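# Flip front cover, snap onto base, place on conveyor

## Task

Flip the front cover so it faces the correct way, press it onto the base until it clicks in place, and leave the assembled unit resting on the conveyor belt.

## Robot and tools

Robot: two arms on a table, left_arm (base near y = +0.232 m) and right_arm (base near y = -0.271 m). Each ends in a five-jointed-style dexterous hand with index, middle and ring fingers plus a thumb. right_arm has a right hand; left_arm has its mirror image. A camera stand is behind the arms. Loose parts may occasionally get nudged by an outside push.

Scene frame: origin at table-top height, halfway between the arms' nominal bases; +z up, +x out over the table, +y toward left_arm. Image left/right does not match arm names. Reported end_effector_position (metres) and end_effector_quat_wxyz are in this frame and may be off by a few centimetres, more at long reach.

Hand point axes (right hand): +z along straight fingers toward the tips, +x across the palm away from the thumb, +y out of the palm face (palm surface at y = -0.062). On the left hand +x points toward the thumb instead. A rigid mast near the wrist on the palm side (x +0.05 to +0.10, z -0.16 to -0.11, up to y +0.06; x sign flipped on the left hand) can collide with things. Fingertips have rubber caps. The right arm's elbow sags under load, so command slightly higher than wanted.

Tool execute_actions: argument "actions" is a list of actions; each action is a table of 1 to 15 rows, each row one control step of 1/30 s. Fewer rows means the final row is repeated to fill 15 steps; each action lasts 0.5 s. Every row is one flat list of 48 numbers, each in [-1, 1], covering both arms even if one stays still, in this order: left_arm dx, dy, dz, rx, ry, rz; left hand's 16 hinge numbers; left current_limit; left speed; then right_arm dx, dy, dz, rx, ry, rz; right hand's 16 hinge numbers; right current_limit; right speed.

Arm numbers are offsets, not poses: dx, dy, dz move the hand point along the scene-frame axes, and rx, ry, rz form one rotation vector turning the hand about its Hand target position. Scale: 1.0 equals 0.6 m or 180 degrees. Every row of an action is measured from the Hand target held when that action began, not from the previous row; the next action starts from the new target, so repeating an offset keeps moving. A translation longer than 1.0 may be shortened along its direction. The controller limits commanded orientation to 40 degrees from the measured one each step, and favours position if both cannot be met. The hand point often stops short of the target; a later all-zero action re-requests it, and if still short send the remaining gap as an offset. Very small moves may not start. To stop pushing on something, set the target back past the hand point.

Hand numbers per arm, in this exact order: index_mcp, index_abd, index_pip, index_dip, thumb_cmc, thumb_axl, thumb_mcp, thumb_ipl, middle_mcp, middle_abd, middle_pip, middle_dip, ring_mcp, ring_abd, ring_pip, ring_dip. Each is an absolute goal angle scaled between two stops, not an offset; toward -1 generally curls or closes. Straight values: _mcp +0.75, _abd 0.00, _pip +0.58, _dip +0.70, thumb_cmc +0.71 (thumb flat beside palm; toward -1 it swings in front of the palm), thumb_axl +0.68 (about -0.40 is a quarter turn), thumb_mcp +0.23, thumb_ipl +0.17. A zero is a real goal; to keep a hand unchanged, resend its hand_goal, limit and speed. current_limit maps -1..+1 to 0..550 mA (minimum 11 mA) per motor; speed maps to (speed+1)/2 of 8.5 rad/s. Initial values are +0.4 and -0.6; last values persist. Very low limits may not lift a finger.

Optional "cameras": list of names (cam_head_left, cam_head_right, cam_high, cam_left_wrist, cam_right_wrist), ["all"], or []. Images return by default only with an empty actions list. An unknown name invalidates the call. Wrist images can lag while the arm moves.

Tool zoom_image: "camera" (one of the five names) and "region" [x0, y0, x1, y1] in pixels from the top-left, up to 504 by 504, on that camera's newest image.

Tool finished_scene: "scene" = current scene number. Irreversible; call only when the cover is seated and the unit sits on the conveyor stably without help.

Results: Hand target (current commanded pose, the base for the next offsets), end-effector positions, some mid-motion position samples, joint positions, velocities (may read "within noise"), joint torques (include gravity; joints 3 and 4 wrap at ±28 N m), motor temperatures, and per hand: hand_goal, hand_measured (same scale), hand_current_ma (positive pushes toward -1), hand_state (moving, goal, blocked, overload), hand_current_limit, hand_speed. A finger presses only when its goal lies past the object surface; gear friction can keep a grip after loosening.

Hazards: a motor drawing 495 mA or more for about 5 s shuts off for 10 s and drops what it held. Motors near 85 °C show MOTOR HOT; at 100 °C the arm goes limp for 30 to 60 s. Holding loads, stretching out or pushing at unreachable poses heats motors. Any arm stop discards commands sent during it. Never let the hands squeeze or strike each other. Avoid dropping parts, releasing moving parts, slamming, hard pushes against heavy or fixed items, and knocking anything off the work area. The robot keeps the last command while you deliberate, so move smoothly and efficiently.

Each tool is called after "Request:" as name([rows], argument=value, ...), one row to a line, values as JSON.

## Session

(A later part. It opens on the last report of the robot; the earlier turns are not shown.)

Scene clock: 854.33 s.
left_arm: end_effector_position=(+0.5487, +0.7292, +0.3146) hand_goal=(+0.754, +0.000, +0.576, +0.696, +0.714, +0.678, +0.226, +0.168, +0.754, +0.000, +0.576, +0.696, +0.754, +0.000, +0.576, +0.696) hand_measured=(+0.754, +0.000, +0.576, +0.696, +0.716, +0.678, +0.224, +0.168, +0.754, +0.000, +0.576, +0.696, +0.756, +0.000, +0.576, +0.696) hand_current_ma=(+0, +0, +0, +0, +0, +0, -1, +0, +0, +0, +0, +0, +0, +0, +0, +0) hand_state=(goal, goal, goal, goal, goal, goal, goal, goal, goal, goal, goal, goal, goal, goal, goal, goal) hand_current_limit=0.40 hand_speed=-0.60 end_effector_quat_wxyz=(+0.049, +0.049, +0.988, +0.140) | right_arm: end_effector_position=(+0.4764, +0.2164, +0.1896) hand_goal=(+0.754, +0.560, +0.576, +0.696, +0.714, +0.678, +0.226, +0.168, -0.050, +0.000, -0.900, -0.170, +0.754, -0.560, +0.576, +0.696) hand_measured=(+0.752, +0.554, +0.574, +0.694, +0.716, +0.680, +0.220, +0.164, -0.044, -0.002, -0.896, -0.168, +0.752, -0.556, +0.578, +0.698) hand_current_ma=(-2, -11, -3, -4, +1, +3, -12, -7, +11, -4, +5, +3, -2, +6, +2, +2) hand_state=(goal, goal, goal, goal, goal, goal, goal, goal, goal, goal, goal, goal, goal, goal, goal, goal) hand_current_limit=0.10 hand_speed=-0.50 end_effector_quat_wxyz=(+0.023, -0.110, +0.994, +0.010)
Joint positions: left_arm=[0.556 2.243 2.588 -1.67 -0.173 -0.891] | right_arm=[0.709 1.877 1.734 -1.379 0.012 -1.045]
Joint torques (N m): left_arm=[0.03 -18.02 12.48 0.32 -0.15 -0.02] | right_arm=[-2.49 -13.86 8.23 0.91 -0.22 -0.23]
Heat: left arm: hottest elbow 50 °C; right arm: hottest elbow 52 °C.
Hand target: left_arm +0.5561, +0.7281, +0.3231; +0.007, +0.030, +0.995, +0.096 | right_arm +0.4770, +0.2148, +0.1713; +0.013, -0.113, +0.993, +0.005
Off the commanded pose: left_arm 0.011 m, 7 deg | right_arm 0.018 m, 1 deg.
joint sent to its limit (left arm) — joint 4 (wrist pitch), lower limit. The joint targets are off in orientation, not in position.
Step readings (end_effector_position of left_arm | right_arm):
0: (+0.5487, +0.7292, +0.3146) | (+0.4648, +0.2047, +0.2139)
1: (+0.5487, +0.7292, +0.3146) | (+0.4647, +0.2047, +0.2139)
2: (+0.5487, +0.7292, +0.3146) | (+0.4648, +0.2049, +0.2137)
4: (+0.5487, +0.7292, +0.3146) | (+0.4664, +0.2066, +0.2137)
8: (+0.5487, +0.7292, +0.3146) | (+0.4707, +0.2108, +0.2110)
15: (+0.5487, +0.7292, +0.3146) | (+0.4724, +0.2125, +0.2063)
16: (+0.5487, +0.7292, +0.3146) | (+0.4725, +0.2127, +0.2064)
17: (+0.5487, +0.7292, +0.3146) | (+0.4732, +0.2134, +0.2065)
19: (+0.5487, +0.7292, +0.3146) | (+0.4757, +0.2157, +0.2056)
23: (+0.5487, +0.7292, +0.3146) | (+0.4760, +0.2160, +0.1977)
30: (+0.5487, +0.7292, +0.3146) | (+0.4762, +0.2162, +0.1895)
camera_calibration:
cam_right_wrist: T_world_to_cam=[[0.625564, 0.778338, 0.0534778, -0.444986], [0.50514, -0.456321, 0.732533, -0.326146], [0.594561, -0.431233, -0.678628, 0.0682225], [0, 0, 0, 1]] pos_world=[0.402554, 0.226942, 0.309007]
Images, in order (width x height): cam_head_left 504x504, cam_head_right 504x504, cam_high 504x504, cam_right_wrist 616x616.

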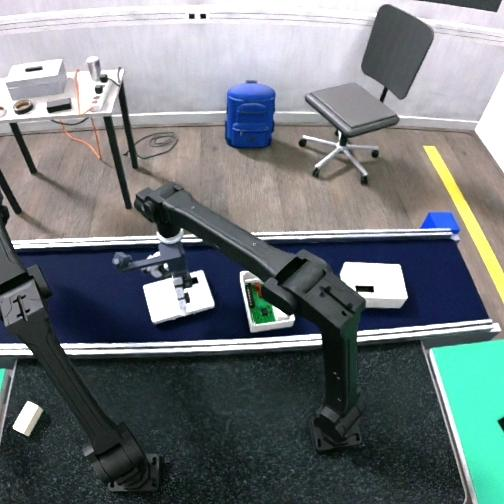

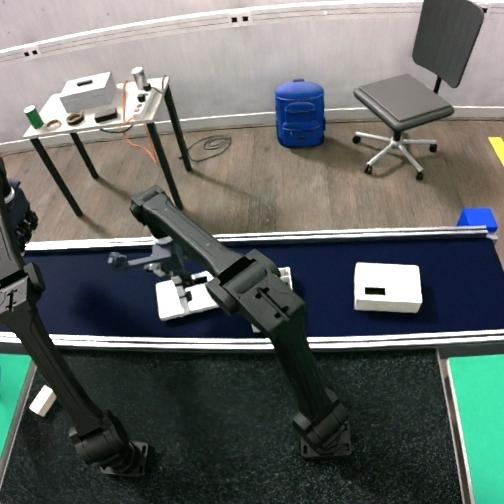

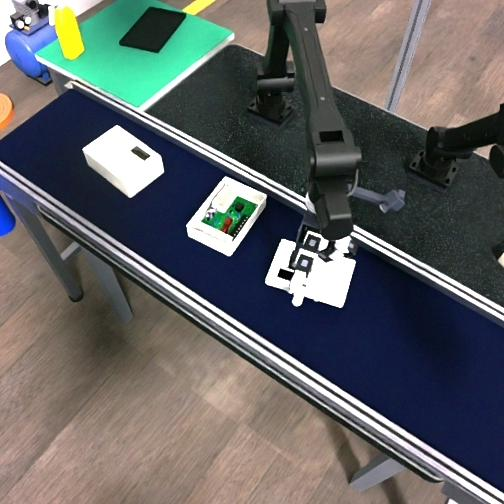

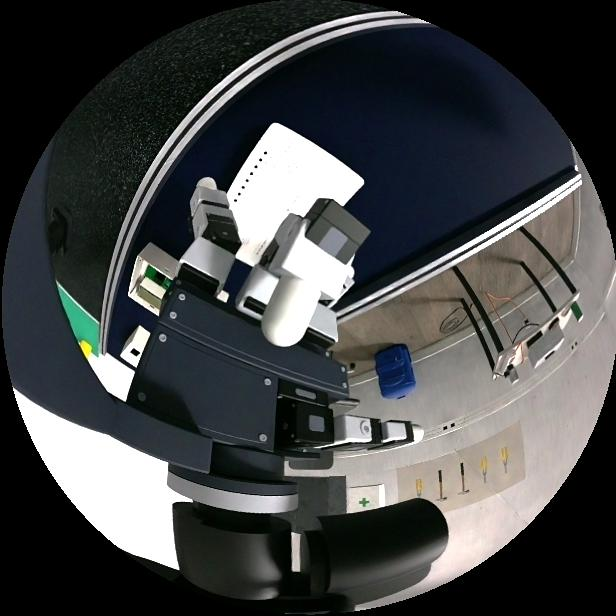

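Request:
execute_actions([
  [[0,0,0,0,0,0,0.754,0,0.576,0.696,0.714,0.678,0.226,0.168,0.754,0,0.576,0.696,0.754,0,0.576,0.696,0.4,-0.6,-0.0217,-0.005,-0.0255,0,0,0,0.754,0.56,0.576,0.696,0.714,0.678,0.226,0.168,-0.05,0,-0.9,-0.17,0.754,-0.56,0.576,0.696,0.1,-0.5]],
], cameras=["cam_head_left","cam_high"])

Request:
zoom_image(camera="cam_high", region=[240, 210, 380, 330])

Request:
zoom_image(camera="cam_head_left", region=[110, 230, 260, 350])

Scene clock: 869.57 s.
left_arm: end_effector_position=(+0.5487, +0.7292, +0.3146) hand_goal=(+0.754, +0.000, +0.576, +0.696, +0.714, +0.678, +0.226, +0.168, +0.754, +0.000, +0.576, +0.696, +0.754, +0.000, +0.576, +0.696) hand_measured=(+0.754, +0.000, +0.576, +0.696, +0.716, +0.678, +0.224, +0.168, +0.754, +0.000, +0.576, +0.696, +0.756, +0.000, +0.576, +0.696) hand_current_ma=(+0, +0, +0, +0, +0, +0, -1, +0, +0, +0, +0, +0, +0, +0, +0, +0) hand_state=(goal, goal, goal, goal, goal, goal, goal, goal, goal, goal, goal, goal, goal, goal, goal, goal) hand_current_limit=0.40 hand_speed=-0.60 end_effector_quat_wxyz=(+0.049, +0.049, +0.988, +0.140) | right_arm: end_effector_position=(+0.4686, +0.2092, +0.1609) hand_goal=(+0.754, +0.560, +0.576, +0.696, +0.714, +0.678, +0.226, +0.168, -0.050, +0.000, -0.900, -0.170, +0.754, -0.560, +0.576, +0.696) hand_measured=(+0.752, +0.554, +0.574, +0.694, +0.716, +0.680, +0.220, +0.164, -0.044, -0.002, -0.896, -0.168, +0.752, -0.556, +0.578, +0.698) hand_current_ma=(-2, -10, -3, -4, +1, +3, -12, -7, +11, -4, +5, +3, -2, +6, +2, +2) hand_state=(goal, goal, goal, goal, goal, goal, goal, goal, goal, goal, goal, goal, goal, goal, goal, goal) hand_current_limit=0.10 hand_speed=-0.50 end_effector_quat_wxyz=(+0.015, -0.110, +0.994, +0.004)
Joint positions: left_arm=[0.556 2.243 2.588 -1.67 -0.173 -0.891] | right_arm=[0.709 1.876 1.66 -1.328 0.012 -1.045]
Joint torques (N m): left_arm=[-0.03 -18.02 12.46 0.31 -0.15 -0.02] | right_arm=[-1.61 -15.21 8.13 0.85 -0.21 -0.11]
Heat: left arm: hottest elbow 51 °C; right arm: hottest elbow 52 °C.
Hand target: left_arm +0.5561, +0.7281, +0.3231; +0.007, +0.030, +0.995, +0.096 | right_arm +0.4640, +0.2117, +0.1562; +0.013, -0.113, +0.993, +0.005
Off the commanded pose: left_arm 0.011 m, 7 deg | right_arm 0.007 m, 0 deg.
joint sent to its limit (left arm) — joint 4 (wrist pitch), lower limit. The joint targets are off in orientation, not in position.
Step readings (end_effector_position of left_arm | right_arm):
0: (+0.5487, +0.7292, +0.3146) | (+0.4764, +0.2164, +0.1896)
1: (+0.5487, +0.7292, +0.3146) | (+0.4763, +0.2164, +0.1893)
2: (+0.5487, +0.7292, +0.3146) | (+0.4764, +0.2164, +0.1879)
4: (+0.5487, +0.7292, +0.3146) | (+0.4753, +0.2154, +0.1811)
8: (+0.5487, +0.7292, +0.3146) | (+0.4685, +0.2091, +0.1638)
15: (+0.5487, +0.7292, +0.3146) | (+0.4685, +0.2091, +0.1608)
Images, in order (width x height): cam_head_left 504x504, cam_high 504x504.

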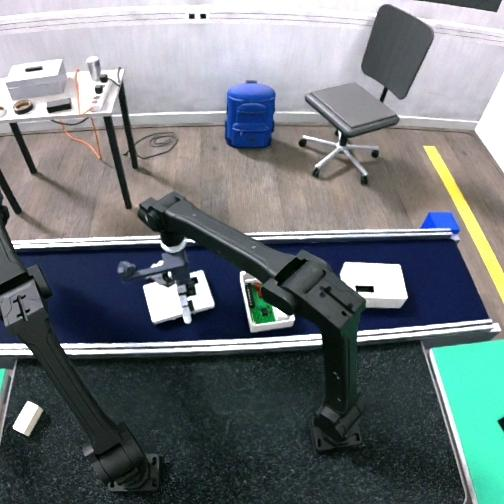

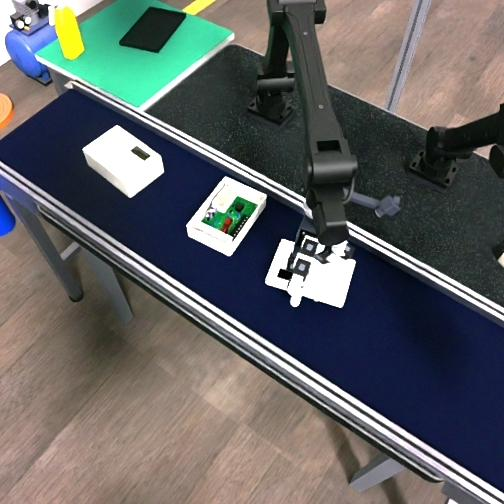

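Scaled by 3.600.

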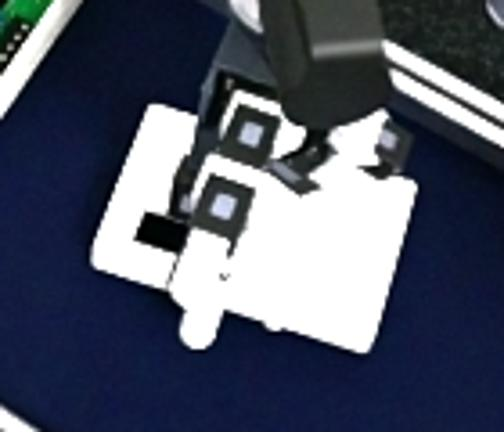

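Scaled by 3.360.

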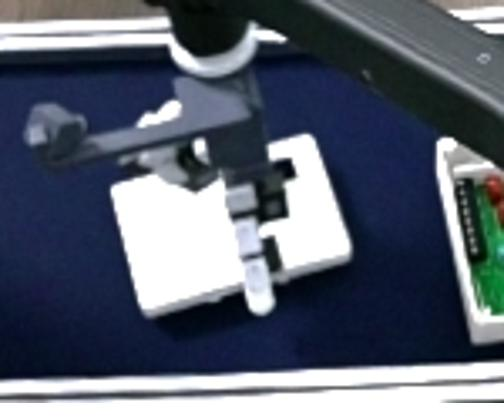

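Request:
execute_actions([
  [[0,0,0,0,0,0,0.754,0,0.576,0.696,0.714,0.678,0.226,0.168,0.754,0,0.576,0.696,0.754,0,0.576,0.696,0.4,-0.6,0,0,-0.02,0,0,0,0.754,0.56,0.576,0.696,0.714,0.678,0.226,0.168,-0.05,0,-0.9,-0.17,0.754,-0.56,0.576,0.696,0.1,-0.5]],
  [[0,0,0,0,0,0,0.754,0,0.576,0.696,0.714,0.678,0.226,0.168,0.754,0,0.576,0.696,0.754,0,0.576,0.696,0.4,-0.6,0,0,0,0,0,0,0.754,0.25,0.576,0.696,0.714,0.678,0.226,0.168,-0.05,0,-0.9,-0.17,0.754,-0.25,0.576,0.696,-0.1,-0.7]],
  [[0,0,0,0,0,0,0.754,0,0.576,0.696,0.714,0.678,0.226,0.168,0.754,0,0.576,0.696,0.754,0,0.576,0.696,0.4,-0.6,0,0,0,0,0,0,0.754,0.15,0.576,0.696,0.714,0.678,0.226,0.168,-0.05,0,-0.9,-0.17,0.754,-0.15,0.576,0.696,-0.1,-0.7]],
], cameras=["cam_head_left","cam_high","cam_right_wrist"])

Scene clock: 875.83 s.
left_arm: end_effector_position=(+0.5487, +0.7292, +0.3146) hand_goal=(+0.754, +0.000, +0.576, +0.696, +0.714, +0.678, +0.226, +0.168, +0.754, +0.000, +0.576, +0.696, +0.754, +0.000, +0.576, +0.696) hand_measured=(+0.754, +0.000, +0.576, +0.696, +0.716, +0.678, +0.224, +0.168, +0.754, +0.000, +0.576, +0.696, +0.756, +0.000, +0.576, +0.696) hand_current_ma=(+0, +0, +0, +0, +0, +0, -1, +0, +0, +0, +0, +0, +0, +0, +0, +0) hand_state=(goal, goal, goal, goal, goal, goal, goal, goal, goal, goal, goal, goal, goal, goal, goal, goal) hand_current_limit=0.40 hand_speed=-0.60 end_effector_quat_wxyz=(+0.049, +0.049, +0.988, +0.140) | right_arm: end_effector_position=(+0.4691, +0.2099, +0.1546) hand_goal=(+0.754, +0.150, +0.576, +0.696, +0.714, +0.678, +0.226, +0.168, -0.050, +0.000, -0.900, -0.170, +0.754, -0.150, +0.576, +0.696) hand_measured=(+0.752, +0.314, +0.574, +0.694, +0.716, +0.680, +0.220, +0.164, -0.044, -0.002, -0.896, -0.168, +0.752, -0.322, +0.578, +0.698) hand_current_ma=(-2, +248, -3, -4, +1, +3, -12, -7, +11, -4, +5, +3, -2, -247, +2, +2) hand_state=(goal, blocked, goal, goal, goal, goal, goal, goal, goal, goal, goal, goal, goal, blocked, goal, goal) hand_current_limit=-0.10 hand_speed=-0.70 end_effector_quat_wxyz=(+0.018, -0.110, +0.994, +0.007)
Joint positions: left_arm=[0.556 2.243 2.588 -1.67 -0.173 -0.891] | right_arm=[0.709 1.876 1.642 -1.299 0.011 -1.045]
Joint torques (N m): left_arm=[0.03 -18.02 12.48 0.32 -0.15 -0.02] | right_arm=[-1.61 -14.68 7.9 0.88 -0.18 -0.11]
Heat: left arm: hottest elbow 52 °C; right arm: hottest elbow 51 °C.
Hand target: left_arm +0.5561, +0.7281, +0.3231; +0.007, +0.030, +0.995, +0.096 | right_arm +0.4640, +0.2117, +0.1443; +0.013, -0.113, +0.993, +0.005
Off the commanded pose: left_arm 0.011 m, 7 deg | right_arm 0.012 m, 1 deg.
joint sent to its limit (left arm) — joint 4 (wrist pitch), lower limit. The joint targets are off in orientation, not in position.
Step readings (end_effector_position of left_arm | right_arm):
0: (+0.5487, +0.7292, +0.3146) | (+0.4686, +0.2092, +0.1609)
1: (+0.5487, +0.7292, +0.3146) | (+0.4687, +0.2093, +0.1609)
2: (+0.5487, +0.7292, +0.3146) | (+0.4690, +0.2096, +0.1607)
4: (+0.5487, +0.7292, +0.3146) | (+0.4697, +0.2103, +0.1594)
8: (+0.5487, +0.7292, +0.3146) | (+0.4689, +0.2095, +0.1553)
15: (+0.5487, +0.7292, +0.3146) | (+0.4691, +0.2097, +0.1546)
16: (+0.5487, +0.7292, +0.3146) | (+0.4692, +0.2098, +0.1546)
17: (+0.5487, +0.7292, +0.3146) | (+0.4692, +0.2098, +0.1546)
19: (+0.5487, +0.7292, +0.3146) | (+0.4692, +0.2098, +0.1546)
23: (+0.5487, +0.7292, +0.3146) | (+0.4691, +0.2099, +0.1546)
30: (+0.5487, +0.7292, +0.3146) | (+0.4691, +0.2099, +0.1546)
31: (+0.5487, +0.7292, +0.3146) | (+0.4691, +0.2099, +0.1546)
32: (+0.5487, +0.7292, +0.3146) | (+0.4691, +0.2099, +0.1546)
34: (+0.5487, +0.7292, +0.3146) | (+0.4691, +0.2099, +0.1546)
38: (+0.5487, +0.7292, +0.3146) | (+0.4691, +0.2099, +0.1546)
45: (+0.5487, +0.7292, +0.3146) | (+0.4691, +0.2099, +0.1546)
camera_calibration:
cam_right_wrist: T_world_to_cam=[[0.625907, 0.778749, 0.0423123, -0.432022], [0.511683, -0.450991, 0.731292, -0.303853], [0.588575, -0.43607, -0.680751, 0.0501278], [0, 0, 0, 1]] pos_world=[0.396378, 0.221261, 0.274609]
Images, in order (width x height): cam_head_left 504x504, cam_high 504x504, cam_right_wrist 616x616.

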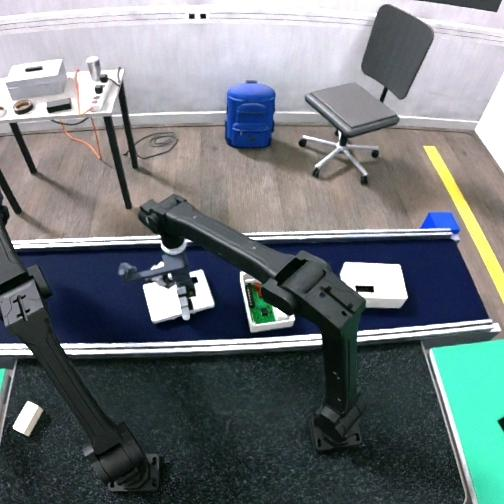

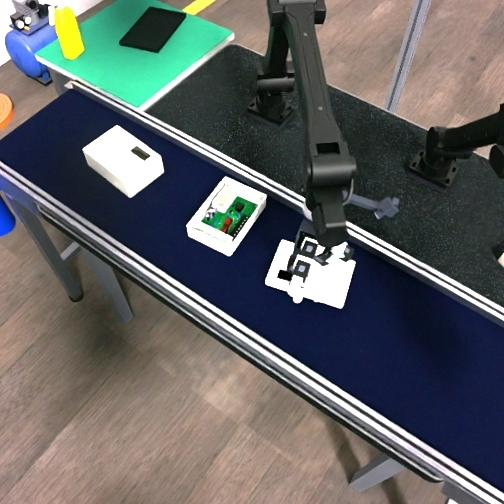

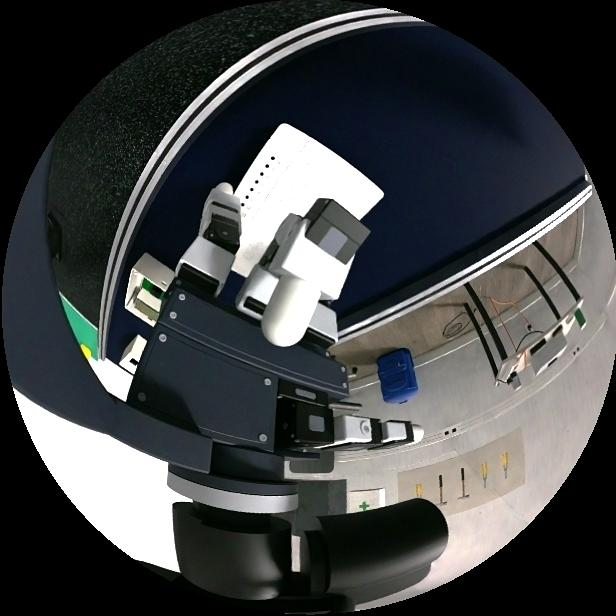

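Request:
execute_actions([
  [[0,0,0,0,0,0,0.754,0,0.576,0.696,0.714,0.678,0.226,0.168,0.754,0,0.576,0.696,0.754,0,0.576,0.696,0.4,-0.6,0.0283,-0.0052,0,0,0,-0.0694,0.754,0.15,0.576,0.696,0.714,0.678,0.226,0.168,-0.05,0,-0.9,-0.17,0.754,-0.15,0.576,0.696,-0.1,-0.7]],
  [[0,0,0,0,0,0,0.754,0,0.576,0.696,0.714,0.678,0.226,0.168,0.754,0,0.576,0.696,0.754,0,0.576,0.696,0.4,-0.6,0.0265,-0.011,0,0,0,-0.0694,0.754,0.15,0.576,0.696,0.714,0.678,0.226,0.168,-0.05,0,-0.9,-0.17,0.754,-0.15,0.576,0.696,-0.1,-0.7]],
  [[0,0,0,0,0,0,0.754,0,0.576,0.696,0.714,0.678,0.226,0.168,0.754,0,0.576,0.696,0.754,0,0.576,0.696,0.4,-0.6,0.0235,-0.0167,0,0,0,-0.0694,0.754,0.15,0.576,0.696,0.714,0.678,0.226,0.168,-0.05,0,-0.9,-0.17,0.754,-0.15,0.576,0.696,-0.1,-0.7]],
], cameras=["cam_head_left"])

Request:
execute_actions([
  [[0,0,0,0,0,0,0.754,0,0.576,0.696,0.714,0.678,0.226,0.168,0.754,0,0.576,0.696,0.754,0,0.576,0.696,0.4,-0.6,0.0195,-0.0212,0,0,0,-0.0694,0.754,0.15,0.576,0.696,0.714,0.678,0.226,0.168,-0.05,0,-0.9,-0.17,0.754,-0.15,0.576,0.696,-0.1,-0.7]],
  [[0,0,0,0,0,0,0.754,0,0.576,0.696,0.714,0.678,0.226,0.168,0.754,0,0.576,0.696,0.754,0,0.576,0.696,0.4,-0.6,0.0142,-0.0248,0,0,0,-0.0694,0.754,0.15,0.576,0.696,0.714,0.678,0.226,0.168,-0.05,0,-0.9,-0.17,0.754,-0.15,0.576,0.696,-0.1,-0.7]],
], cameras=["cam_head_left"])

Scene clock: 894.43 s.
left_arm: end_effector_position=(+0.5487, +0.7292, +0.3146) hand_goal=(+0.754, +0.000, +0.576, +0.696, +0.714, +0.678, +0.226, +0.168, +0.754, +0.000, +0.576, +0.696, +0.754, +0.000, +0.576, +0.696) hand_measured=(+0.754, +0.000, +0.576, +0.696, +0.716, +0.678, +0.224, +0.168, +0.754, +0.000, +0.576, +0.696, +0.756, +0.000, +0.576, +0.696) hand_current_ma=(+0, +0, +0, +0, +0, +0, -1, +0, +0, +0, +0, +0, +0, +0, +0, +0) hand_state=(goal, goal, goal, goal, goal, goal, goal, goal, goal, goal, goal, goal, goal, goal, goal, goal) hand_current_limit=0.40 hand_speed=-0.60 end_effector_quat_wxyz=(+0.049, +0.049, +0.988, +0.140) | right_arm: end_effector_position=(+0.5181, +0.1925, +0.1556) hand_goal=(+0.754, +0.150, +0.576, +0.696, +0.714, +0.678, +0.226, +0.168, -0.050, +0.000, -0.900, -0.170, +0.754, -0.150, +0.576, +0.696) hand_measured=(+0.748, +0.314, +0.574, +0.694, +0.714, +0.680, +0.220, +0.164, -0.044, -0.002, -0.896, -0.168, +0.776, -0.322, +0.590, +0.700) hand_current_ma=(-10, +247, -3, -4, +1, +3, -12, -7, +11, -4, +5, +3, +59, -247, +29, +7) hand_state=(goal, blocked, goal, goal, goal, goal, goal, goal, goal, goal, goal, goal, blocked, blocked, goal, goal) hand_current_limit=-0.10 hand_speed=-0.70 end_effector_quat_wxyz=(+0.018, +0.206, +0.978, +0.010)
Joint positions: left_arm=[0.556 2.243 2.588 -1.67 -0.173 -0.891] | right_arm=[0.717 1.875 1.64 -1.299 0.018 -0.403]
Joint torques (N m): left_arm=[0.03 -18.08 12.48 0.31 -0.14 -0.02] | right_arm=[-1.2 -14.92 7.54 0.54 0.24 0.13]
Heat: left arm: hottest elbow 52 °C; right arm: hottest elbow 50 °C.
Hand target: left_arm +0.5561, +0.7281, +0.3231; +0.007, +0.030, +0.995, +0.096 | right_arm +0.5109, +0.1921, +0.1441; +0.014, +0.212, +0.977, +0.000
Off the commanded pose: left_arm 0.011 m, 7 deg | right_arm 0.014 m, 1 deg.
joint sent to its limit (left arm) — joint 4 (wrist pitch), lower limit. The joint targets are off in orientation, not in position.
Step readings (end_effector_position of left_arm | right_arm):
0: (+0.5487, +0.7292, +0.3146) | (+0.4691, +0.2099, +0.1546)
1: (+0.5487, +0.7292, +0.3146) | (+0.4693, +0.2099, +0.1546)
2: (+0.5487, +0.7292, +0.3146) | (+0.4702, +0.2098, +0.1547)
4: (+0.5487, +0.7292, +0.3146) | (+0.4735, +0.2096, +0.1548)
8: (+0.5487, +0.7292, +0.3146) | (+0.4797, +0.2088, +0.1550)
15: (+0.5487, +0.7292, +0.3146) | (+0.4848, +0.2079, +0.1552)
16: (+0.5487, +0.7292, +0.3146) | (+0.4854, +0.2078, +0.1552)
17: (+0.5487, +0.7292, +0.3146) | (+0.4866, +0.2077, +0.1552)
19: (+0.5487, +0.7292, +0.3146) | (+0.4903, +0.2063, +0.1548)
23: (+0.5487, +0.7292, +0.3146) | (+0.4969, +0.2037, +0.1548)
30: (+0.5487, +0.7292, +0.3146) | (+0.5021, +0.2016, +0.1548)
31: (+0.5487, +0.7292, +0.3146) | (+0.5027, +0.2014, +0.1549)
32: (+0.5487, +0.7292, +0.3146) | (+0.5038, +0.2009, +0.1549)
34: (+0.5487, +0.7292, +0.3146) | (+0.5073, +0.1991, +0.1553)
38: (+0.5487, +0.7292, +0.3146) | (+0.5129, +0.1959, +0.1554)
45: (+0.5487, +0.7292, +0.3146) | (+0.5169, +0.1934, +0.1555)
Images, in order (width x height): cam_head_left 504x504.

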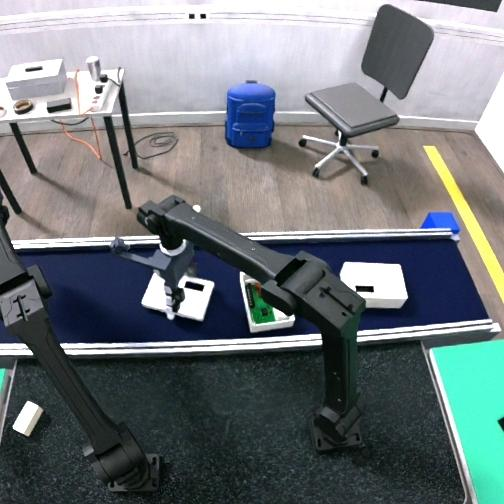

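Scene clock: 896.00 s.
left_arm: end_effector_position=(+0.5487, +0.7292, +0.3146) hand_goal=(+0.754, +0.000, +0.576, +0.696, +0.714, +0.678, +0.226, +0.168, +0.754, +0.000, +0.576, +0.696, +0.754, +0.000, +0.576, +0.696) hand_measured=(+0.754, +0.000, +0.576, +0.696, +0.716, +0.678, +0.224, +0.168, +0.754, +0.000, +0.576, +0.696, +0.756, +0.000, +0.576, +0.696) hand_current_ma=(+0, +0, +0, +0, +0, +0, -1, +0, +0, +0, +0, +0, +0, +0, +0, +0) hand_state=(goal, goal, goal, goal, goal, goal, goal, goal, goal, goal, goal, goal, goal, goal, goal, goal) hand_current_limit=0.40 hand_speed=-0.60 end_effector_quat_wxyz=(+0.049, +0.049, +0.988, +0.140) | right_arm: end_effector_position=(+0.5362, +0.1660, +0.1557) hand_goal=(+0.754, +0.150, +0.576, +0.696, +0.714, +0.678, +0.226, +0.168, -0.050, +0.000, -0.900, -0.170, +0.754, -0.150, +0.576, +0.696) hand_measured=(+0.748, +0.314, +0.574, +0.694, +0.714, +0.680, +0.220, +0.164, -0.044, -0.002, -0.896, -0.168, +0.778, -0.322, +0.590, +0.700) hand_current_ma=(-10, +247, -3, -4, +1, +3, -12, -7, +11, -4, +5, +3, +63, -247, +30, +8) hand_state=(goal, blocked, goal, goal, goal, goal, goal, goal, goal, goal, goal, goal, blocked, blocked, goal, goal) hand_current_limit=-0.10 hand_speed=-0.70 end_effector_quat_wxyz=(+0.014, +0.412, +0.911, +0.010)
Joint positions: left_arm=[0.556 2.243 2.588 -1.67 -0.173 -0.891] | right_arm=[0.728 1.875 1.64 -1.307 0.02 0.042]
Joint torques (N m): left_arm=[0.03 -18.02 12.48 0.31 -0.15 -0.02] | right_arm=[-1.49 -14.45 8.17 0.31 0.41 0.13]
Heat: left arm: hottest elbow 52 °C; right arm: hottest elbow 50 °C.
Hand target: left_arm +0.5561, +0.7281, +0.3231; +0.007, +0.030, +0.995, +0.096 | right_arm +0.5312, +0.1644, +0.1441; +0.014, +0.418, +0.908, -0.003
Off the commanded pose: left_arm 0.011 m, 7 deg | right_arm 0.013 m, 2 deg.
joint sent to its limit (left arm) — joint 4 (wrist pitch), lower limit. The joint targets are off in orientation, not in position.
Step readings (end_effector_position of left_arm | right_arm):
0: (+0.5487, +0.7292, +0.3146) | (+0.5181, +0.1925, +0.1556)
1: (+0.5487, +0.7292, +0.3146) | (+0.5184, +0.1923, +0.1556)
2: (+0.5487, +0.7292, +0.3146) | (+0.5193, +0.1915, +0.1556)
4: (+0.5487, +0.7292, +0.3146) | (+0.5218, +0.1894, +0.1559)
8: (+0.5487, +0.7292, +0.3146) | (+0.5259, +0.1854, +0.1561)
15: (+0.5487, +0.7292, +0.3146) | (+0.5285, +0.1818, +0.1560)
16: (+0.5487, +0.7292, +0.3146) | (+0.5287, +0.1814, +0.1560)
17: (+0.5487, +0.7292, +0.3146) | (+0.5296, +0.1802, +0.1560)
19: (+0.5487, +0.7292, +0.3146) | (+0.5315, +0.1770, +0.1559)
23: (+0.5487, +0.7292, +0.3146) | (+0.5340, +0.1718, +0.1558)
30: (+0.5487, +0.7292, +0.3146) | (+0.5357, +0.1674, +0.1557)
Images, in order (width x height): cam_head_left 504x504.

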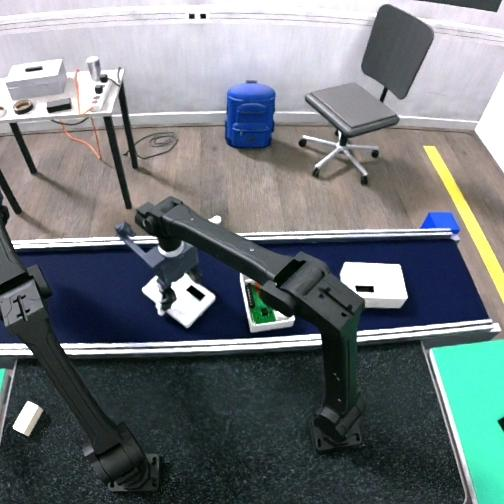

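Request:
execute_actions([
  [[0,0,0,0,0,0,0.754,0,0.576,0.696,0.714,0.678,0.226,0.168,0.754,0,0.576,0.696,0.754,0,0.576,0.696,0.4,-0.6,0.0087,-0.0275,0,0,0,-0.0694,0.754,0.15,0.576,0.696,0.714,0.678,0.226,0.168,-0.05,0,-0.9,-0.17,0.754,-0.15,0.576,0.696,-0.1,-0.7]],
  [[0,0,0,0,0,0,0.754,0,0.576,0.696,0.714,0.678,0.226,0.168,0.754,0,0.576,0.696,0.754,0,0.576,0.696,0.4,-0.6,0.0025,-0.0287,0,0,0,-0.0694,0.754,0.15,0.576,0.696,0.714,0.678,0.226,0.168,-0.05,0,-0.9,-0.17,0.754,-0.15,0.576,0.696,-0.1,-0.7]],
], cameras=["cam_head_left","cam_high"])

Request:
zoom_image(camera="cam_head_left", region=[110, 230, 330, 350])

Scene clock: 902.30 s.
left_arm: end_effector_position=(+0.5487, +0.7292, +0.3146) hand_goal=(+0.754, +0.000, +0.576, +0.696, +0.714, +0.678, +0.226, +0.168, +0.754, +0.000, +0.576, +0.696, +0.754, +0.000, +0.576, +0.696) hand_measured=(+0.754, +0.000, +0.576, +0.696, +0.716, +0.678, +0.224, +0.168, +0.754, +0.000, +0.576, +0.696, +0.756, +0.000, +0.576, +0.696) hand_current_ma=(+0, +0, +0, +0, +0, +0, -1, +0, +0, +0, +0, +0, +0, +0, +0, +0) hand_state=(goal, goal, goal, goal, goal, goal, goal, goal, goal, goal, goal, goal, goal, goal, goal, goal) hand_current_limit=0.40 hand_speed=-0.60 end_effector_quat_wxyz=(+0.049, +0.049, +0.988, +0.140) | right_arm: end_effector_position=(+0.5388, +0.1313, +0.1548) hand_goal=(+0.754, +0.150, +0.576, +0.696, +0.714, +0.678, +0.226, +0.168, -0.050, +0.000, -0.900, -0.170, +0.754, -0.150, +0.576, +0.696) hand_measured=(+0.748, +0.314, +0.574, +0.694, +0.714, +0.680, +0.220, +0.164, -0.044, -0.002, -0.896, -0.168, +0.778, -0.322, +0.590, +0.700) hand_current_ma=(-10, +247, -3, -4, +1, +3, -12, -7, +11, -4, +5, +3, +65, -247, +31, +8) hand_state=(goal, blocked, goal, goal, goal, goal, goal, goal, goal, goal, goal, goal, blocked, blocked, goal, goal) hand_current_limit=-0.10 hand_speed=-0.70 end_effector_quat_wxyz=(+0.011, +0.598, +0.802, +0.006)
Joint positions: left_arm=[0.556 2.243 2.588 -1.67 -0.173 -0.891] | right_arm=[0.738 1.875 1.64 -1.321 0.02 0.485]
Joint torques (N m): left_arm=[-0.03 -18.02 12.46 0.31 -0.15 -0.02] | right_arm=[-1.73 -13.57 9.39 0.14 0.43 0.14]
Motor temperatures (°C): left_arm=[28 46 53 29 29 28] | right_arm=[27 36 50 25 29 25]
Heat: left arm: hottest elbow 53 °C; right arm: hottest elbow 50 °C.
Hand target: left_arm +0.5561, +0.7281, +0.3231; +0.007, +0.030, +0.995, +0.096 | right_arm +0.5380, +0.1307, +0.1441; +0.013, +0.605, +0.796, -0.006
Off the commanded pose: left_arm 0.011 m, 7 deg | right_arm 0.011 m, 2 deg.
joint sent to its limit (left arm) — joint 4 (wrist pitch), lower limit. The joint targets are off in orientation, not in position.
Step readings (end_effector_position of left_arm | right_arm):
0: (+0.5487, +0.7292, +0.3146) | (+0.5363, +0.1659, +0.1557)
1: (+0.5487, +0.7292, +0.3146) | (+0.5364, +0.1657, +0.1557)
2: (+0.5487, +0.7292, +0.3146) | (+0.5367, +0.1646, +0.1557)
4: (+0.5487, +0.7292, +0.3146) | (+0.5376, +0.1615, +0.1556)
8: (+0.5487, +0.7292, +0.3146) | (+0.5387, +0.1555, +0.1554)
15: (+0.5487, +0.7292, +0.3146) | (+0.5395, +0.1504, +0.1552)
16: (+0.5487, +0.7292, +0.3146) | (+0.5395, +0.1498, +0.1552)
17: (+0.5487, +0.7292, +0.3146) | (+0.5399, +0.1482, +0.1552)
19: (+0.5487, +0.7292, +0.3146) | (+0.5401, +0.1445, +0.1551)
23: (+0.5487, +0.7292, +0.3146) | (+0.5401, +0.1378, +0.1550)
30: (+0.5487, +0.7292, +0.3146) | (+0.5389, +0.1331, +0.1548)
Images, in order (width x height): cam_head_left 504x504, cam_high 504x504.

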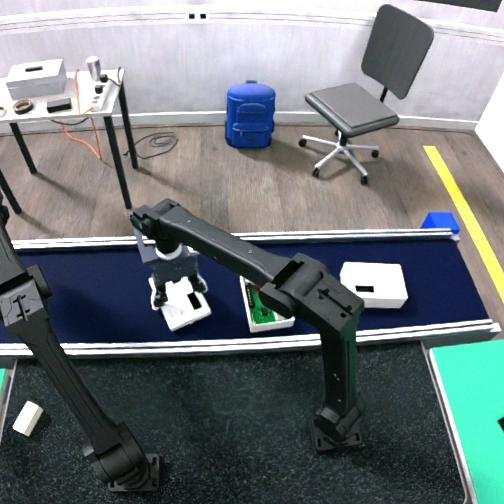

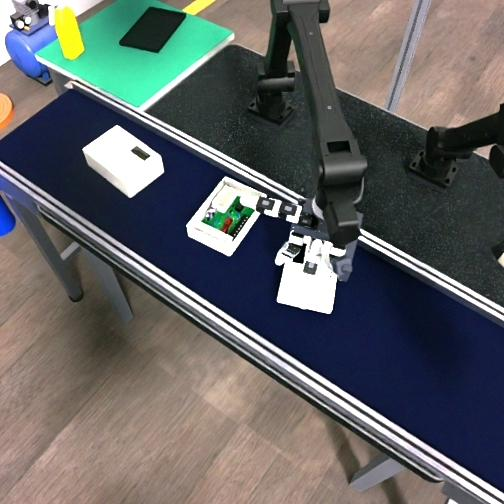

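Scaled by 2.291.

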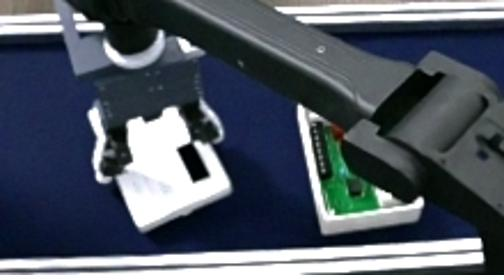

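Request:
execute_actions([
  [[0,0,0,0,0,0,0.754,0,0.576,0.696,0.714,0.678,0.226,0.168,0.754,0,0.576,0.696,0.754,0,0.576,0.696,0.4,-0.6,0,0,0,0,0,0,0.754,0.35,0.576,0.696,0.714,0.678,0.226,0.168,-0.05,0,-0.9,-0.17,0.754,-0.35,0.576,0.696,-0.1,-0.7]],
  [[0,0,0,0,0,0,0.754,0,0.576,0.696,0.714,0.678,0.226,0.168,0.754,0,0.576,0.696,0.754,0,0.576,0.696,0.4,-0.6,0,0,0,0,0,0,0.754,0.56,0.576,0.696,0.714,0.678,0.226,0.168,-0.05,0,-0.9,-0.17,0.754,-0.56,0.576,0.696,0.1,-0.5]],
  [[0,0,0,0,0,0,0.754,0,0.576,0.696,0.714,0.678,0.226,0.168,0.754,0,0.576,0.696,0.754,0,0.576,0.696,0.4,-0.6,0.012,0.01,0.05,0,0,0,0.754,0.56,0.576,0.696,0.714,0.678,0.226,0.168,-0.05,0,-0.9,-0.17,0.754,-0.56,0.576,0.696,0.1,-0.5]],
  [[0,0,0,0,0,0,0.754,0,0.576,0.696,0.714,0.678,0.226,0.168,0.754,0,0.576,0.696,0.754,0,0.576,0.696,0.4,-0.6,0.01,0,0.1,0,0,0,0.754,0.56,0.576,0.696,0.714,0.678,0.226,0.168,-0.05,0,-0.9,-0.17,0.754,-0.56,0.576,0.696,0.1,-0.5]],
], cameras=["cam_head_left","cam_high","cam_right_wrist"])

Scene clock: 912.00 s.
left_arm: end_effector_position=(+0.5487, +0.7292, +0.3146) hand_goal=(+0.754, +0.000, +0.576, +0.696, +0.714, +0.678, +0.226, +0.168, +0.754, +0.000, +0.576, +0.696, +0.754, +0.000, +0.576, +0.696) hand_measured=(+0.754, +0.000, +0.576, +0.696, +0.716, +0.678, +0.224, +0.168, +0.754, +0.000, +0.576, +0.696, +0.756, +0.000, +0.576, +0.696) hand_current_ma=(+0, +0, +0, +0, +0, +0, -1, +0, +0, +0, +0, +0, +0, +0, +0, +0) hand_state=(goal, goal, goal, goal, goal, goal, goal, goal, goal, goal, goal, goal, goal, goal, goal, goal) hand_current_limit=0.40 hand_speed=-0.60 end_effector_quat_wxyz=(+0.049, +0.049, +0.988, +0.140) | right_arm: end_effector_position=(+0.5386, +0.1290, +0.2196) hand_goal=(+0.754, +0.560, +0.576, +0.696, +0.714, +0.678, +0.226, +0.168, -0.050, +0.000, -0.900, -0.170, +0.754, -0.560, +0.576, +0.696) hand_measured=(+0.750, +0.552, +0.574, +0.694, +0.714, +0.680, +0.220, +0.164, -0.044, -0.002, -0.896, -0.168, +0.754, -0.552, +0.578, +0.698) hand_current_ma=(-8, -13, -3, -4, +1, +3, -12, -7, +11, -4, +5, +3, +0, +11, +2, +3) hand_state=(goal, goal, goal, goal, goal, goal, goal, goal, goal, goal, goal, goal, goal, goal, goal, goal) hand_current_limit=0.10 hand_speed=-0.50 end_effector_quat_wxyz=(+0.009, +0.602, +0.799, -0.020)
Joint positions: left_arm=[0.556 2.243 2.588 -1.67 -0.173 -0.891] | right_arm=[0.738 1.88 1.827 -1.555 0.024 0.495]
Joint torques (N m): left_arm=[-0.03 -18.02 12.48 0.32 -0.14 -0.02] | right_arm=[-2.43 -14.04 14.42 -0.17 0.26 -0.05]
Heat: left arm: hottest elbow 53 °C; right arm: hottest elbow 51 °C.
Hand target: left_arm +0.5561, +0.7281, +0.3231; +0.007, +0.030, +0.995, +0.096 | right_arm +0.5511, +0.1366, +0.2342; +0.013, +0.605, +0.796, -0.006
Off the commanded pose: left_arm 0.011 m, 7 deg | right_arm 0.021 m, 2 deg.
joint sent to its limit (left arm) — joint 4 (wrist pitch), lower limit. The joint targets are off in orientation, not in position.
Step readings (end_effector_position of left_arm | right_arm):
0: (+0.5487, +0.7292, +0.3146) | (+0.5387, +0.1312, +0.1548)
1: (+0.5487, +0.7292, +0.3146) | (+0.5387, +0.1312, +0.1548)
2: (+0.5487, +0.7292, +0.3146) | (+0.5387, +0.1311, +0.1548)
4: (+0.5487, +0.7292, +0.3146) | (+0.5390, +0.1305, +0.1547)
8: (+0.5487, +0.7292, +0.3146) | (+0.5392, +0.1301, +0.1546)
15: (+0.5487, +0.7292, +0.3146) | (+0.5392, +0.1300, +0.1546)
16: (+0.5487, +0.7292, +0.3146) | (+0.5392, +0.1300, +0.1546)
17: (+0.5487, +0.7292, +0.3146) | (+0.5392, +0.1299, +0.1546)
19: (+0.5487, +0.7292, +0.3146) | (+0.5392, +0.1299, +0.1546)
23: (+0.5487, +0.7292, +0.3146) | (+0.5392, +0.1299, +0.1546)
30: (+0.5487, +0.7292, +0.3146) | (+0.5392, +0.1298, +0.1546)
31: (+0.5487, +0.7292, +0.3146) | (+0.5391, +0.1298, +0.1545)
32: (+0.5487, +0.7292, +0.3146) | (+0.5381, +0.1288, +0.1542)
34: (+0.5487, +0.7292, +0.3146) | (+0.5344, +0.1252, +0.1532)
38: (+0.5487, +0.7292, +0.3146) | (+0.5314, +0.1222, +0.1561)
45: (+0.5487, +0.7292, +0.3146) | (+0.5347, +0.1254, +0.1653)
46: (+0.5487, +0.7292, +0.3146) | (+0.5345, +0.1252, +0.1657)
47: (+0.5487, +0.7292, +0.3146) | (+0.5337, +0.1245, +0.1672)
49: (+0.5487, +0.7292, +0.3146) | (+0.5321, +0.1229, +0.1750)
53: (+0.5487, +0.7292, +0.3146) | (+0.5368, +0.1273, +0.2015)
60: (+0.5487, +0.7292, +0.3146) | (+0.5400, +0.1304, +0.2201)
camera_calibration:
cam_right_wrist: T_world_to_cam=[[0.815283, -0.578567, 0.0239518, -0.33806], [-0.398496, -0.530567, 0.74813, 0.0733462], [-0.420135, -0.619483, -0.663119, 0.581297], [0, 0, 0, 1]] pos_world=[0.549066, 0.203428, 0.338694]
Images, in order (width x height): cam_head_left 504x504, cam_high 504x504, cam_right_wrist 616x616.

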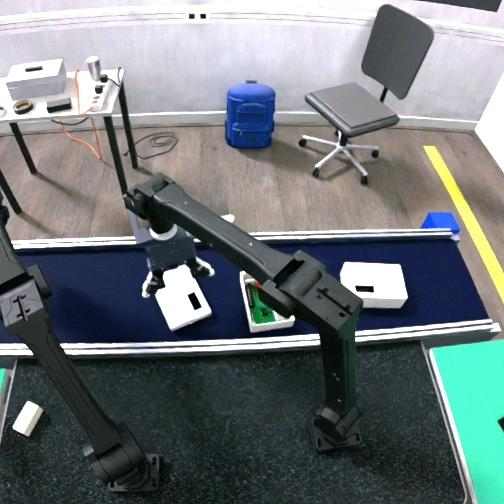

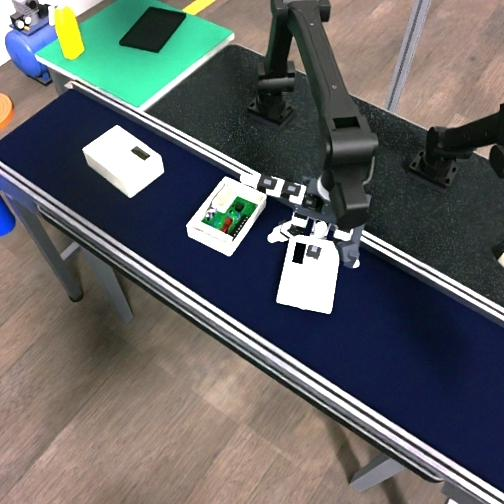

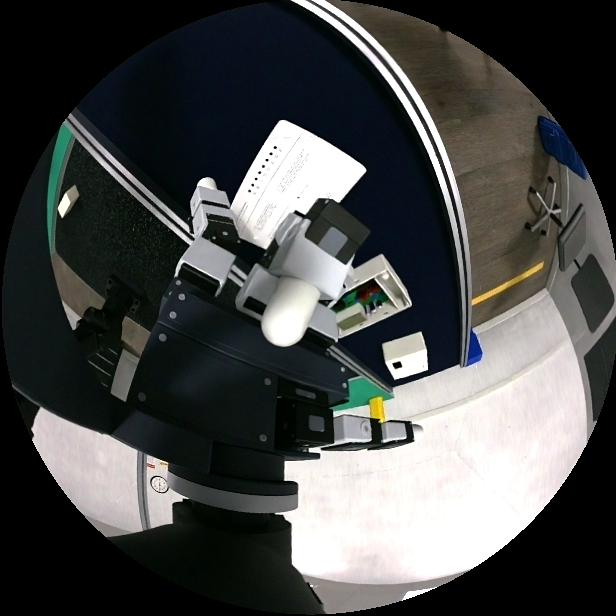

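Request:
zoom_image(camera="cam_head_left", region=[130, 250, 230, 350])

Scaled by 5.040.

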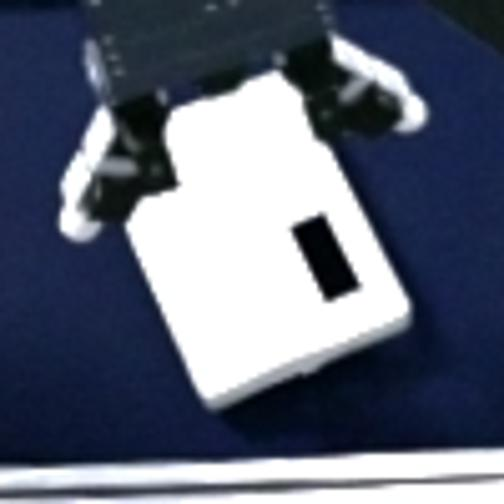

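Request:
execute_actions([
  [[0,0,0,0,0,0,0.754,0,0.576,0.696,0.714,0.678,0.226,0.168,0.754,0,0.576,0.696,0.754,0,0.576,0.696,0.4,-0.6,-0.02,0,0.08,0.0382,0.0697,-0.0911,0.754,0.3,0.576,0.696,0.714,0.678,0.226,0.168,0.4,0,-0.4,0,0.754,-0.3,0.576,0.696,0.2,-0.5]],
  [[0,0,0,0,0,0,0.754,0,0.576,0.696,0.714,0.678,0.226,0.168,0.754,0,0.576,0.696,0.754,0,0.576,0.696,0.4,-0.6,-0.02,0,0,0.0382,0.0697,-0.0911,0.9,0,0.3,0.4,0.3,0.678,0.2247,0,0.8,0,0,0.1,0.9,0,0.5,0.6,0.2,-0.5]],
  [[0,0,0,0,0,0,0.754,0,0.576,0.696,0.714,0.678,0.226,0.168,0.754,0,0.576,0.696,0.754,0,0.576,0.696,0.4,-0.6,-0.02,0,0,0.0382,0.0697,-0.0911,0.96,0,0.025,0.19,-0.1,0.678,0.2247,-0.1027,0.96,0,0.025,0.19,1.0,0,0.5,0.6,0.2,-0.5]],
], cameras=["cam_head_left"])

Request:
execute_actions([
  [[0,0,0,0,0,0,0.754,0,0.576,0.696,0.714,0.678,0.226,0.168,0.754,0,0.576,0.696,0.754,0,0.576,0.696,0.4,-0.6,-0.025,0,0,0.0382,0.0697,-0.0911,0.96,0,0.025,0.19,-0.571,0.678,0.2247,-0.1027,0.96,0,0.025,0.19,1.0,0,0.5,0.6,0.2,-0.5]],
  [[0,0,0,0,0,0,0.754,0,0.576,0.696,0.714,0.678,0.226,0.168,0.754,0,0.576,0.696,0.754,0,0.576,0.696,0.4,-0.6,-0.025,0,0,0.0382,0.0697,-0.0911,0.96,0,0.025,0.19,-0.571,0.678,0.2247,-0.1027,0.96,0,0.025,0.19,1.0,0,0.5,0.6,0.2,-0.5]],
], cameras=["cam_head_left","cam_high","cam_right_wrist"])

Scene clock: 941.43 s.
left_arm: end_effector_position=(+0.5487, +0.7292, +0.3146) hand_goal=(+0.754, +0.000, +0.576, +0.696, +0.714, +0.678, +0.226, +0.168, +0.754, +0.000, +0.576, +0.696, +0.754, +0.000, +0.576, +0.696) hand_measured=(+0.754, +0.000, +0.576, +0.696, +0.716, +0.678, +0.224, +0.168, +0.754, +0.000, +0.576, +0.696, +0.756, +0.000, +0.576, +0.696) hand_current_ma=(+0, +0, +0, +0, +0, +0, -1, +0, +0, +0, +0, +0, +0, +0, +0, +0) hand_state=(goal, goal, goal, goal, goal, goal, goal, goal, goal, goal, goal, goal, goal, goal, goal, goal) hand_current_limit=0.40 hand_speed=-0.60 end_effector_quat_wxyz=(+0.049, +0.049, +0.988, +0.140) | right_arm: end_effector_position=(+0.5056, +0.1288, +0.2731) hand_goal=(+0.960, +0.000, +0.026, +0.190, -0.100, +0.678, +0.224, -0.102, +0.960, +0.000, +0.026, +0.190, +1.000, +0.000, +0.500, +0.600) hand_measured=(+0.946, +0.004, +0.028, +0.194, -0.100, +0.680, +0.220, -0.100, +0.950, -0.002, +0.024, +0.188, +0.986, +0.000, +0.500, +0.602) hand_current_ma=(-30, +6, +3, +5, +1, +3, -7, +3, -23, -1, -3, -3, -31, -1, +0, +3) hand_state=(goal, goal, goal, goal, goal, goal, goal, goal, goal, goal, goal, goal, goal, goal, goal, goal) hand_current_limit=0.20 hand_speed=-0.50 end_effector_quat_wxyz=(-0.342, +0.838, +0.424, -0.034)
Joint positions: left_arm=[0.556 2.243 2.588 -1.67 -0.173 -0.891] | right_arm=[0.598 1.935 2.088 -1.668 -0.701 1.288]
Joint torques (N m): left_arm=[0.03 -18.02 12.46 0.32 -0.15 -0.02] | right_arm=[-2.08 -14.27 14.54 0.03 -0.91 0.02]
Motor temperatures (°C): left_arm=[28 46 53 29 29 28] | right_arm=[27 36 55 25 28 25]
Heat: left arm: hottest elbow 53 °C; right arm: hottest elbow 55 °C.
Hand target: left_arm +0.5561, +0.7281, +0.3231; +0.007, +0.030, +0.995, +0.096 | right_arm +0.5151, +0.1367, +0.2821; -0.342, +0.833, +0.430, -0.062
Off the commanded pose: left_arm 0.011 m, 7 deg | right_arm 0.015 m, 3 deg.
joint sent to its limit (left arm) — joint 4 (wrist pitch), lower limit. The joint targets are off in orientation, not in position.
joint sent to its limit (right arm) — joint 4 (wrist pitch), lower limit. The joint targets are off in orientation, not in position.
Step readings (end_effector_position of left_arm | right_arm):
0: (+0.5487, +0.7292, +0.3146) | (+0.5386, +0.1290, +0.2196)
1: (+0.5487, +0.7292, +0.3146) | (+0.5377, +0.1297, +0.2198)
2: (+0.5487, +0.7292, +0.3146) | (+0.5332, +0.1318, +0.2197)
4: (+0.5487, +0.7292, +0.3146) | (+0.5255, +0.1354, +0.2249)
8: (+0.5487, +0.7292, +0.3146) | (+0.5247, +0.1408, +0.2538)
15: (+0.5487, +0.7292, +0.3146) | (+0.5295, +0.1351, +0.2690)
16: (+0.5487, +0.7292, +0.3146) | (+0.5286, +0.1348, +0.2686)
17: (+0.5487, +0.7292, +0.3146) | (+0.5240, +0.1373, +0.2673)
19: (+0.5487, +0.7292, +0.3146) | (+0.5173, +0.1406, +0.2667)
23: (+0.5487, +0.7292, +0.3146) | (+0.5131, +0.1415, +0.2728)
30: (+0.5487, +0.7292, +0.3146) | (+0.5160, +0.1333, +0.2777)
31: (+0.5487, +0.7292, +0.3146) | (+0.5156, +0.1330, +0.2772)
32: (+0.5487, +0.7292, +0.3146) | (+0.5121, +0.1355, +0.2760)
34: (+0.5487, +0.7292, +0.3146) | (+0.5063, +0.1410, +0.2753)
38: (+0.5487, +0.7292, +0.3146) | (+0.5027, +0.1424, +0.2757)
45: (+0.5487, +0.7292, +0.3146) | (+0.5063, +0.1314, +0.2732)
Images, in order (width x height): cam_head_left 504x504.

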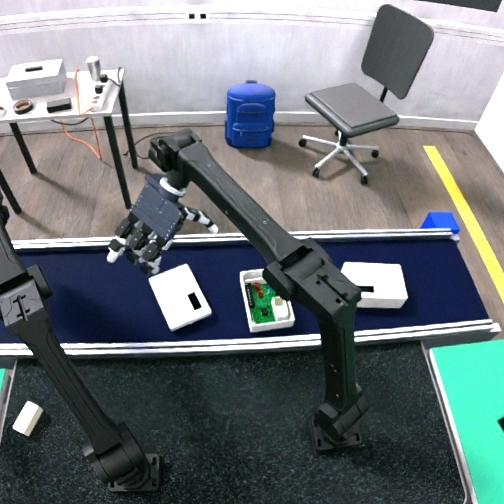

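Scene clock: 943.27 s.
left_arm: end_effector_position=(+0.5487, +0.7292, +0.3146) hand_goal=(+0.754, +0.000, +0.576, +0.696, +0.714, +0.678, +0.226, +0.168, +0.754, +0.000, +0.576, +0.696, +0.754, +0.000, +0.576, +0.696) hand_measured=(+0.754, +0.000, +0.576, +0.696, +0.716, +0.678, +0.224, +0.168, +0.754, +0.000, +0.576, +0.696, +0.756, +0.000, +0.576, +0.696) hand_current_ma=(+0, +0, +0, +0, +0, +0, -1, +0, +0, +0, +0, +0, +0, +0, +0, +0) hand_state=(goal, goal, goal, goal, goal, goal, goal, goal, goal, goal, goal, goal, goal, goal, goal, goal) hand_current_limit=0.40 hand_speed=-0.60 end_effector_quat_wxyz=(+0.049, +0.049, +0.988, +0.140) | right_arm: end_effector_position=(+0.4857, +0.1393, +0.2849) hand_goal=(+0.960, +0.000, +0.026, +0.190, -0.570, +0.678, +0.224, -0.102, +0.960, +0.000, +0.026, +0.190, +1.000, +0.000, +0.500, +0.600) hand_measured=(+0.946, +0.002, +0.026, +0.194, -0.568, +0.680, +0.220, -0.100, +0.950, -0.002, +0.024, +0.188, +0.986, +0.000, +0.500, +0.602) hand_current_ma=(-31, +3, +0, +4, +2, +3, -6, +3, -24, -1, -3, -3, -31, -1, -1, +3) hand_state=(goal, goal, goal, goal, goal, goal, goal, goal, goal, goal, goal, goal, goal, goal, goal, goal) hand_current_limit=0.20 hand_speed=-0.50 end_effector_quat_wxyz=(-0.524, +0.838, +0.115, -0.102)
Joint positions: left_arm=[0.556 2.243 2.588 -1.67 -0.173 -0.891] | right_arm=[0.5 1.834 1.853 -1.183 -1.083 2.081]
Joint torques (N m): left_arm=[-0.03 -18.02 12.49 0.31 -0.15 -0.02] | right_arm=[-2.26 -16.09 8.61 1.42 -0.9 0.07]
Heat: left arm: hottest elbow 53 °C; right arm: hottest elbow 54 °C.
Hand target: left_arm +0.5561, +0.7281, +0.3231; +0.007, +0.030, +0.995, +0.096 | right_arm +0.4852, +0.1367, +0.2823; -0.525, +0.840, +0.100, -0.090
Off the commanded pose: left_arm 0.011 m, 7 deg | right_arm 0.004 m, 2 deg.
joint sent to its limit (left arm) — joint 4 (wrist pitch), lower limit. The joint targets are off in orientation, not in position.
Step readings (end_effector_position of left_arm | right_arm):
0: (+0.5487, +0.7292, +0.3146) | (+0.5056, +0.1288, +0.2731)
1: (+0.5487, +0.7292, +0.3146) | (+0.5043, +0.1299, +0.2734)
2: (+0.5487, +0.7292, +0.3146) | (+0.5000, +0.1338, +0.2743)
4: (+0.5487, +0.7292, +0.3146) | (+0.4910, +0.1414, +0.2782)
8: (+0.5487, +0.7292, +0.3146) | (+0.4865, +0.1411, +0.2815)
15: (+0.5487, +0.7292, +0.3146) | (+0.4971, +0.1334, +0.2830)
16: (+0.5487, +0.7292, +0.3146) | (+0.4975, +0.1337, +0.2838)
17: (+0.5487, +0.7292, +0.3146) | (+0.4957, +0.1375, +0.2862)
19: (+0.5487, +0.7292, +0.3146) | (+0.4929, +0.1445, +0.2908)
23: (+0.5487, +0.7292, +0.3146) | (+0.4891, +0.1462, +0.2838)
30: (+0.5487, +0.7292, +0.3146) | (+0.4902, +0.1410, +0.2688)
camera_calibration:
cam_right_wrist: T_world_to_cam=[[-0.689318, -0.505075, -0.519365, 0.584775], [-0.244764, -0.512379, 0.82314, -0.089714], [-0.681859, 0.694527, 0.229568, 0.298525], [0, 0, 0, 1]] pos_world=[0.584689, 0.0420541, 0.309027]
Images, in order (width x height): cam_head_left 504x504, cam_high 504x504, cam_right_wrist 616x616.

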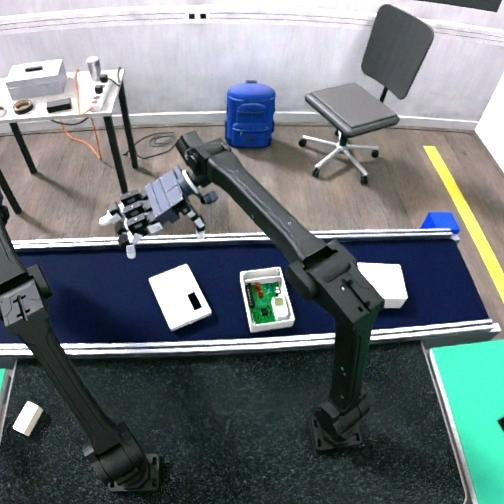

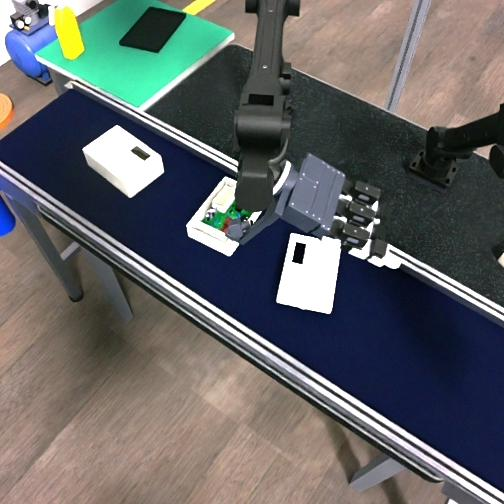

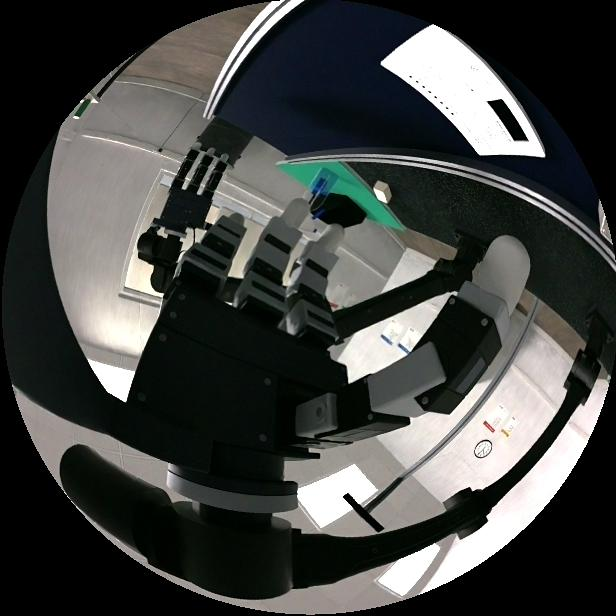

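Request:
zoom_image(camera="cam_head_left", region=[130, 250, 230, 350])

Request:
zoom_image(camera="cam_head_left", region=[220, 250, 320, 350])

Scaled by 5.040.

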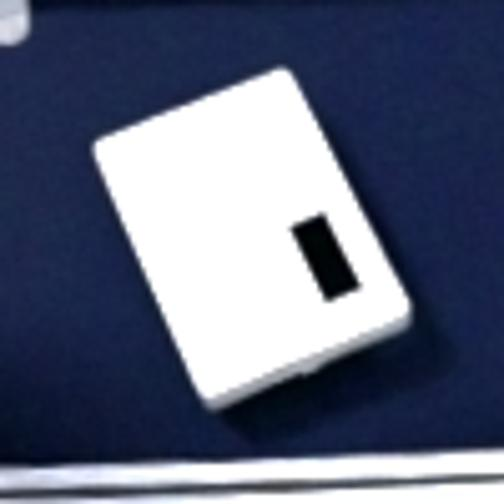

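Scaled by 5.040.

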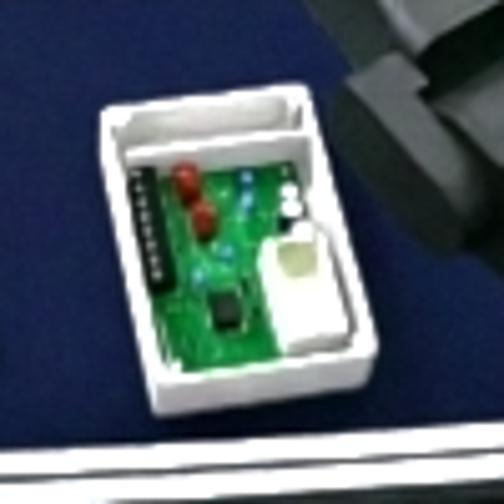

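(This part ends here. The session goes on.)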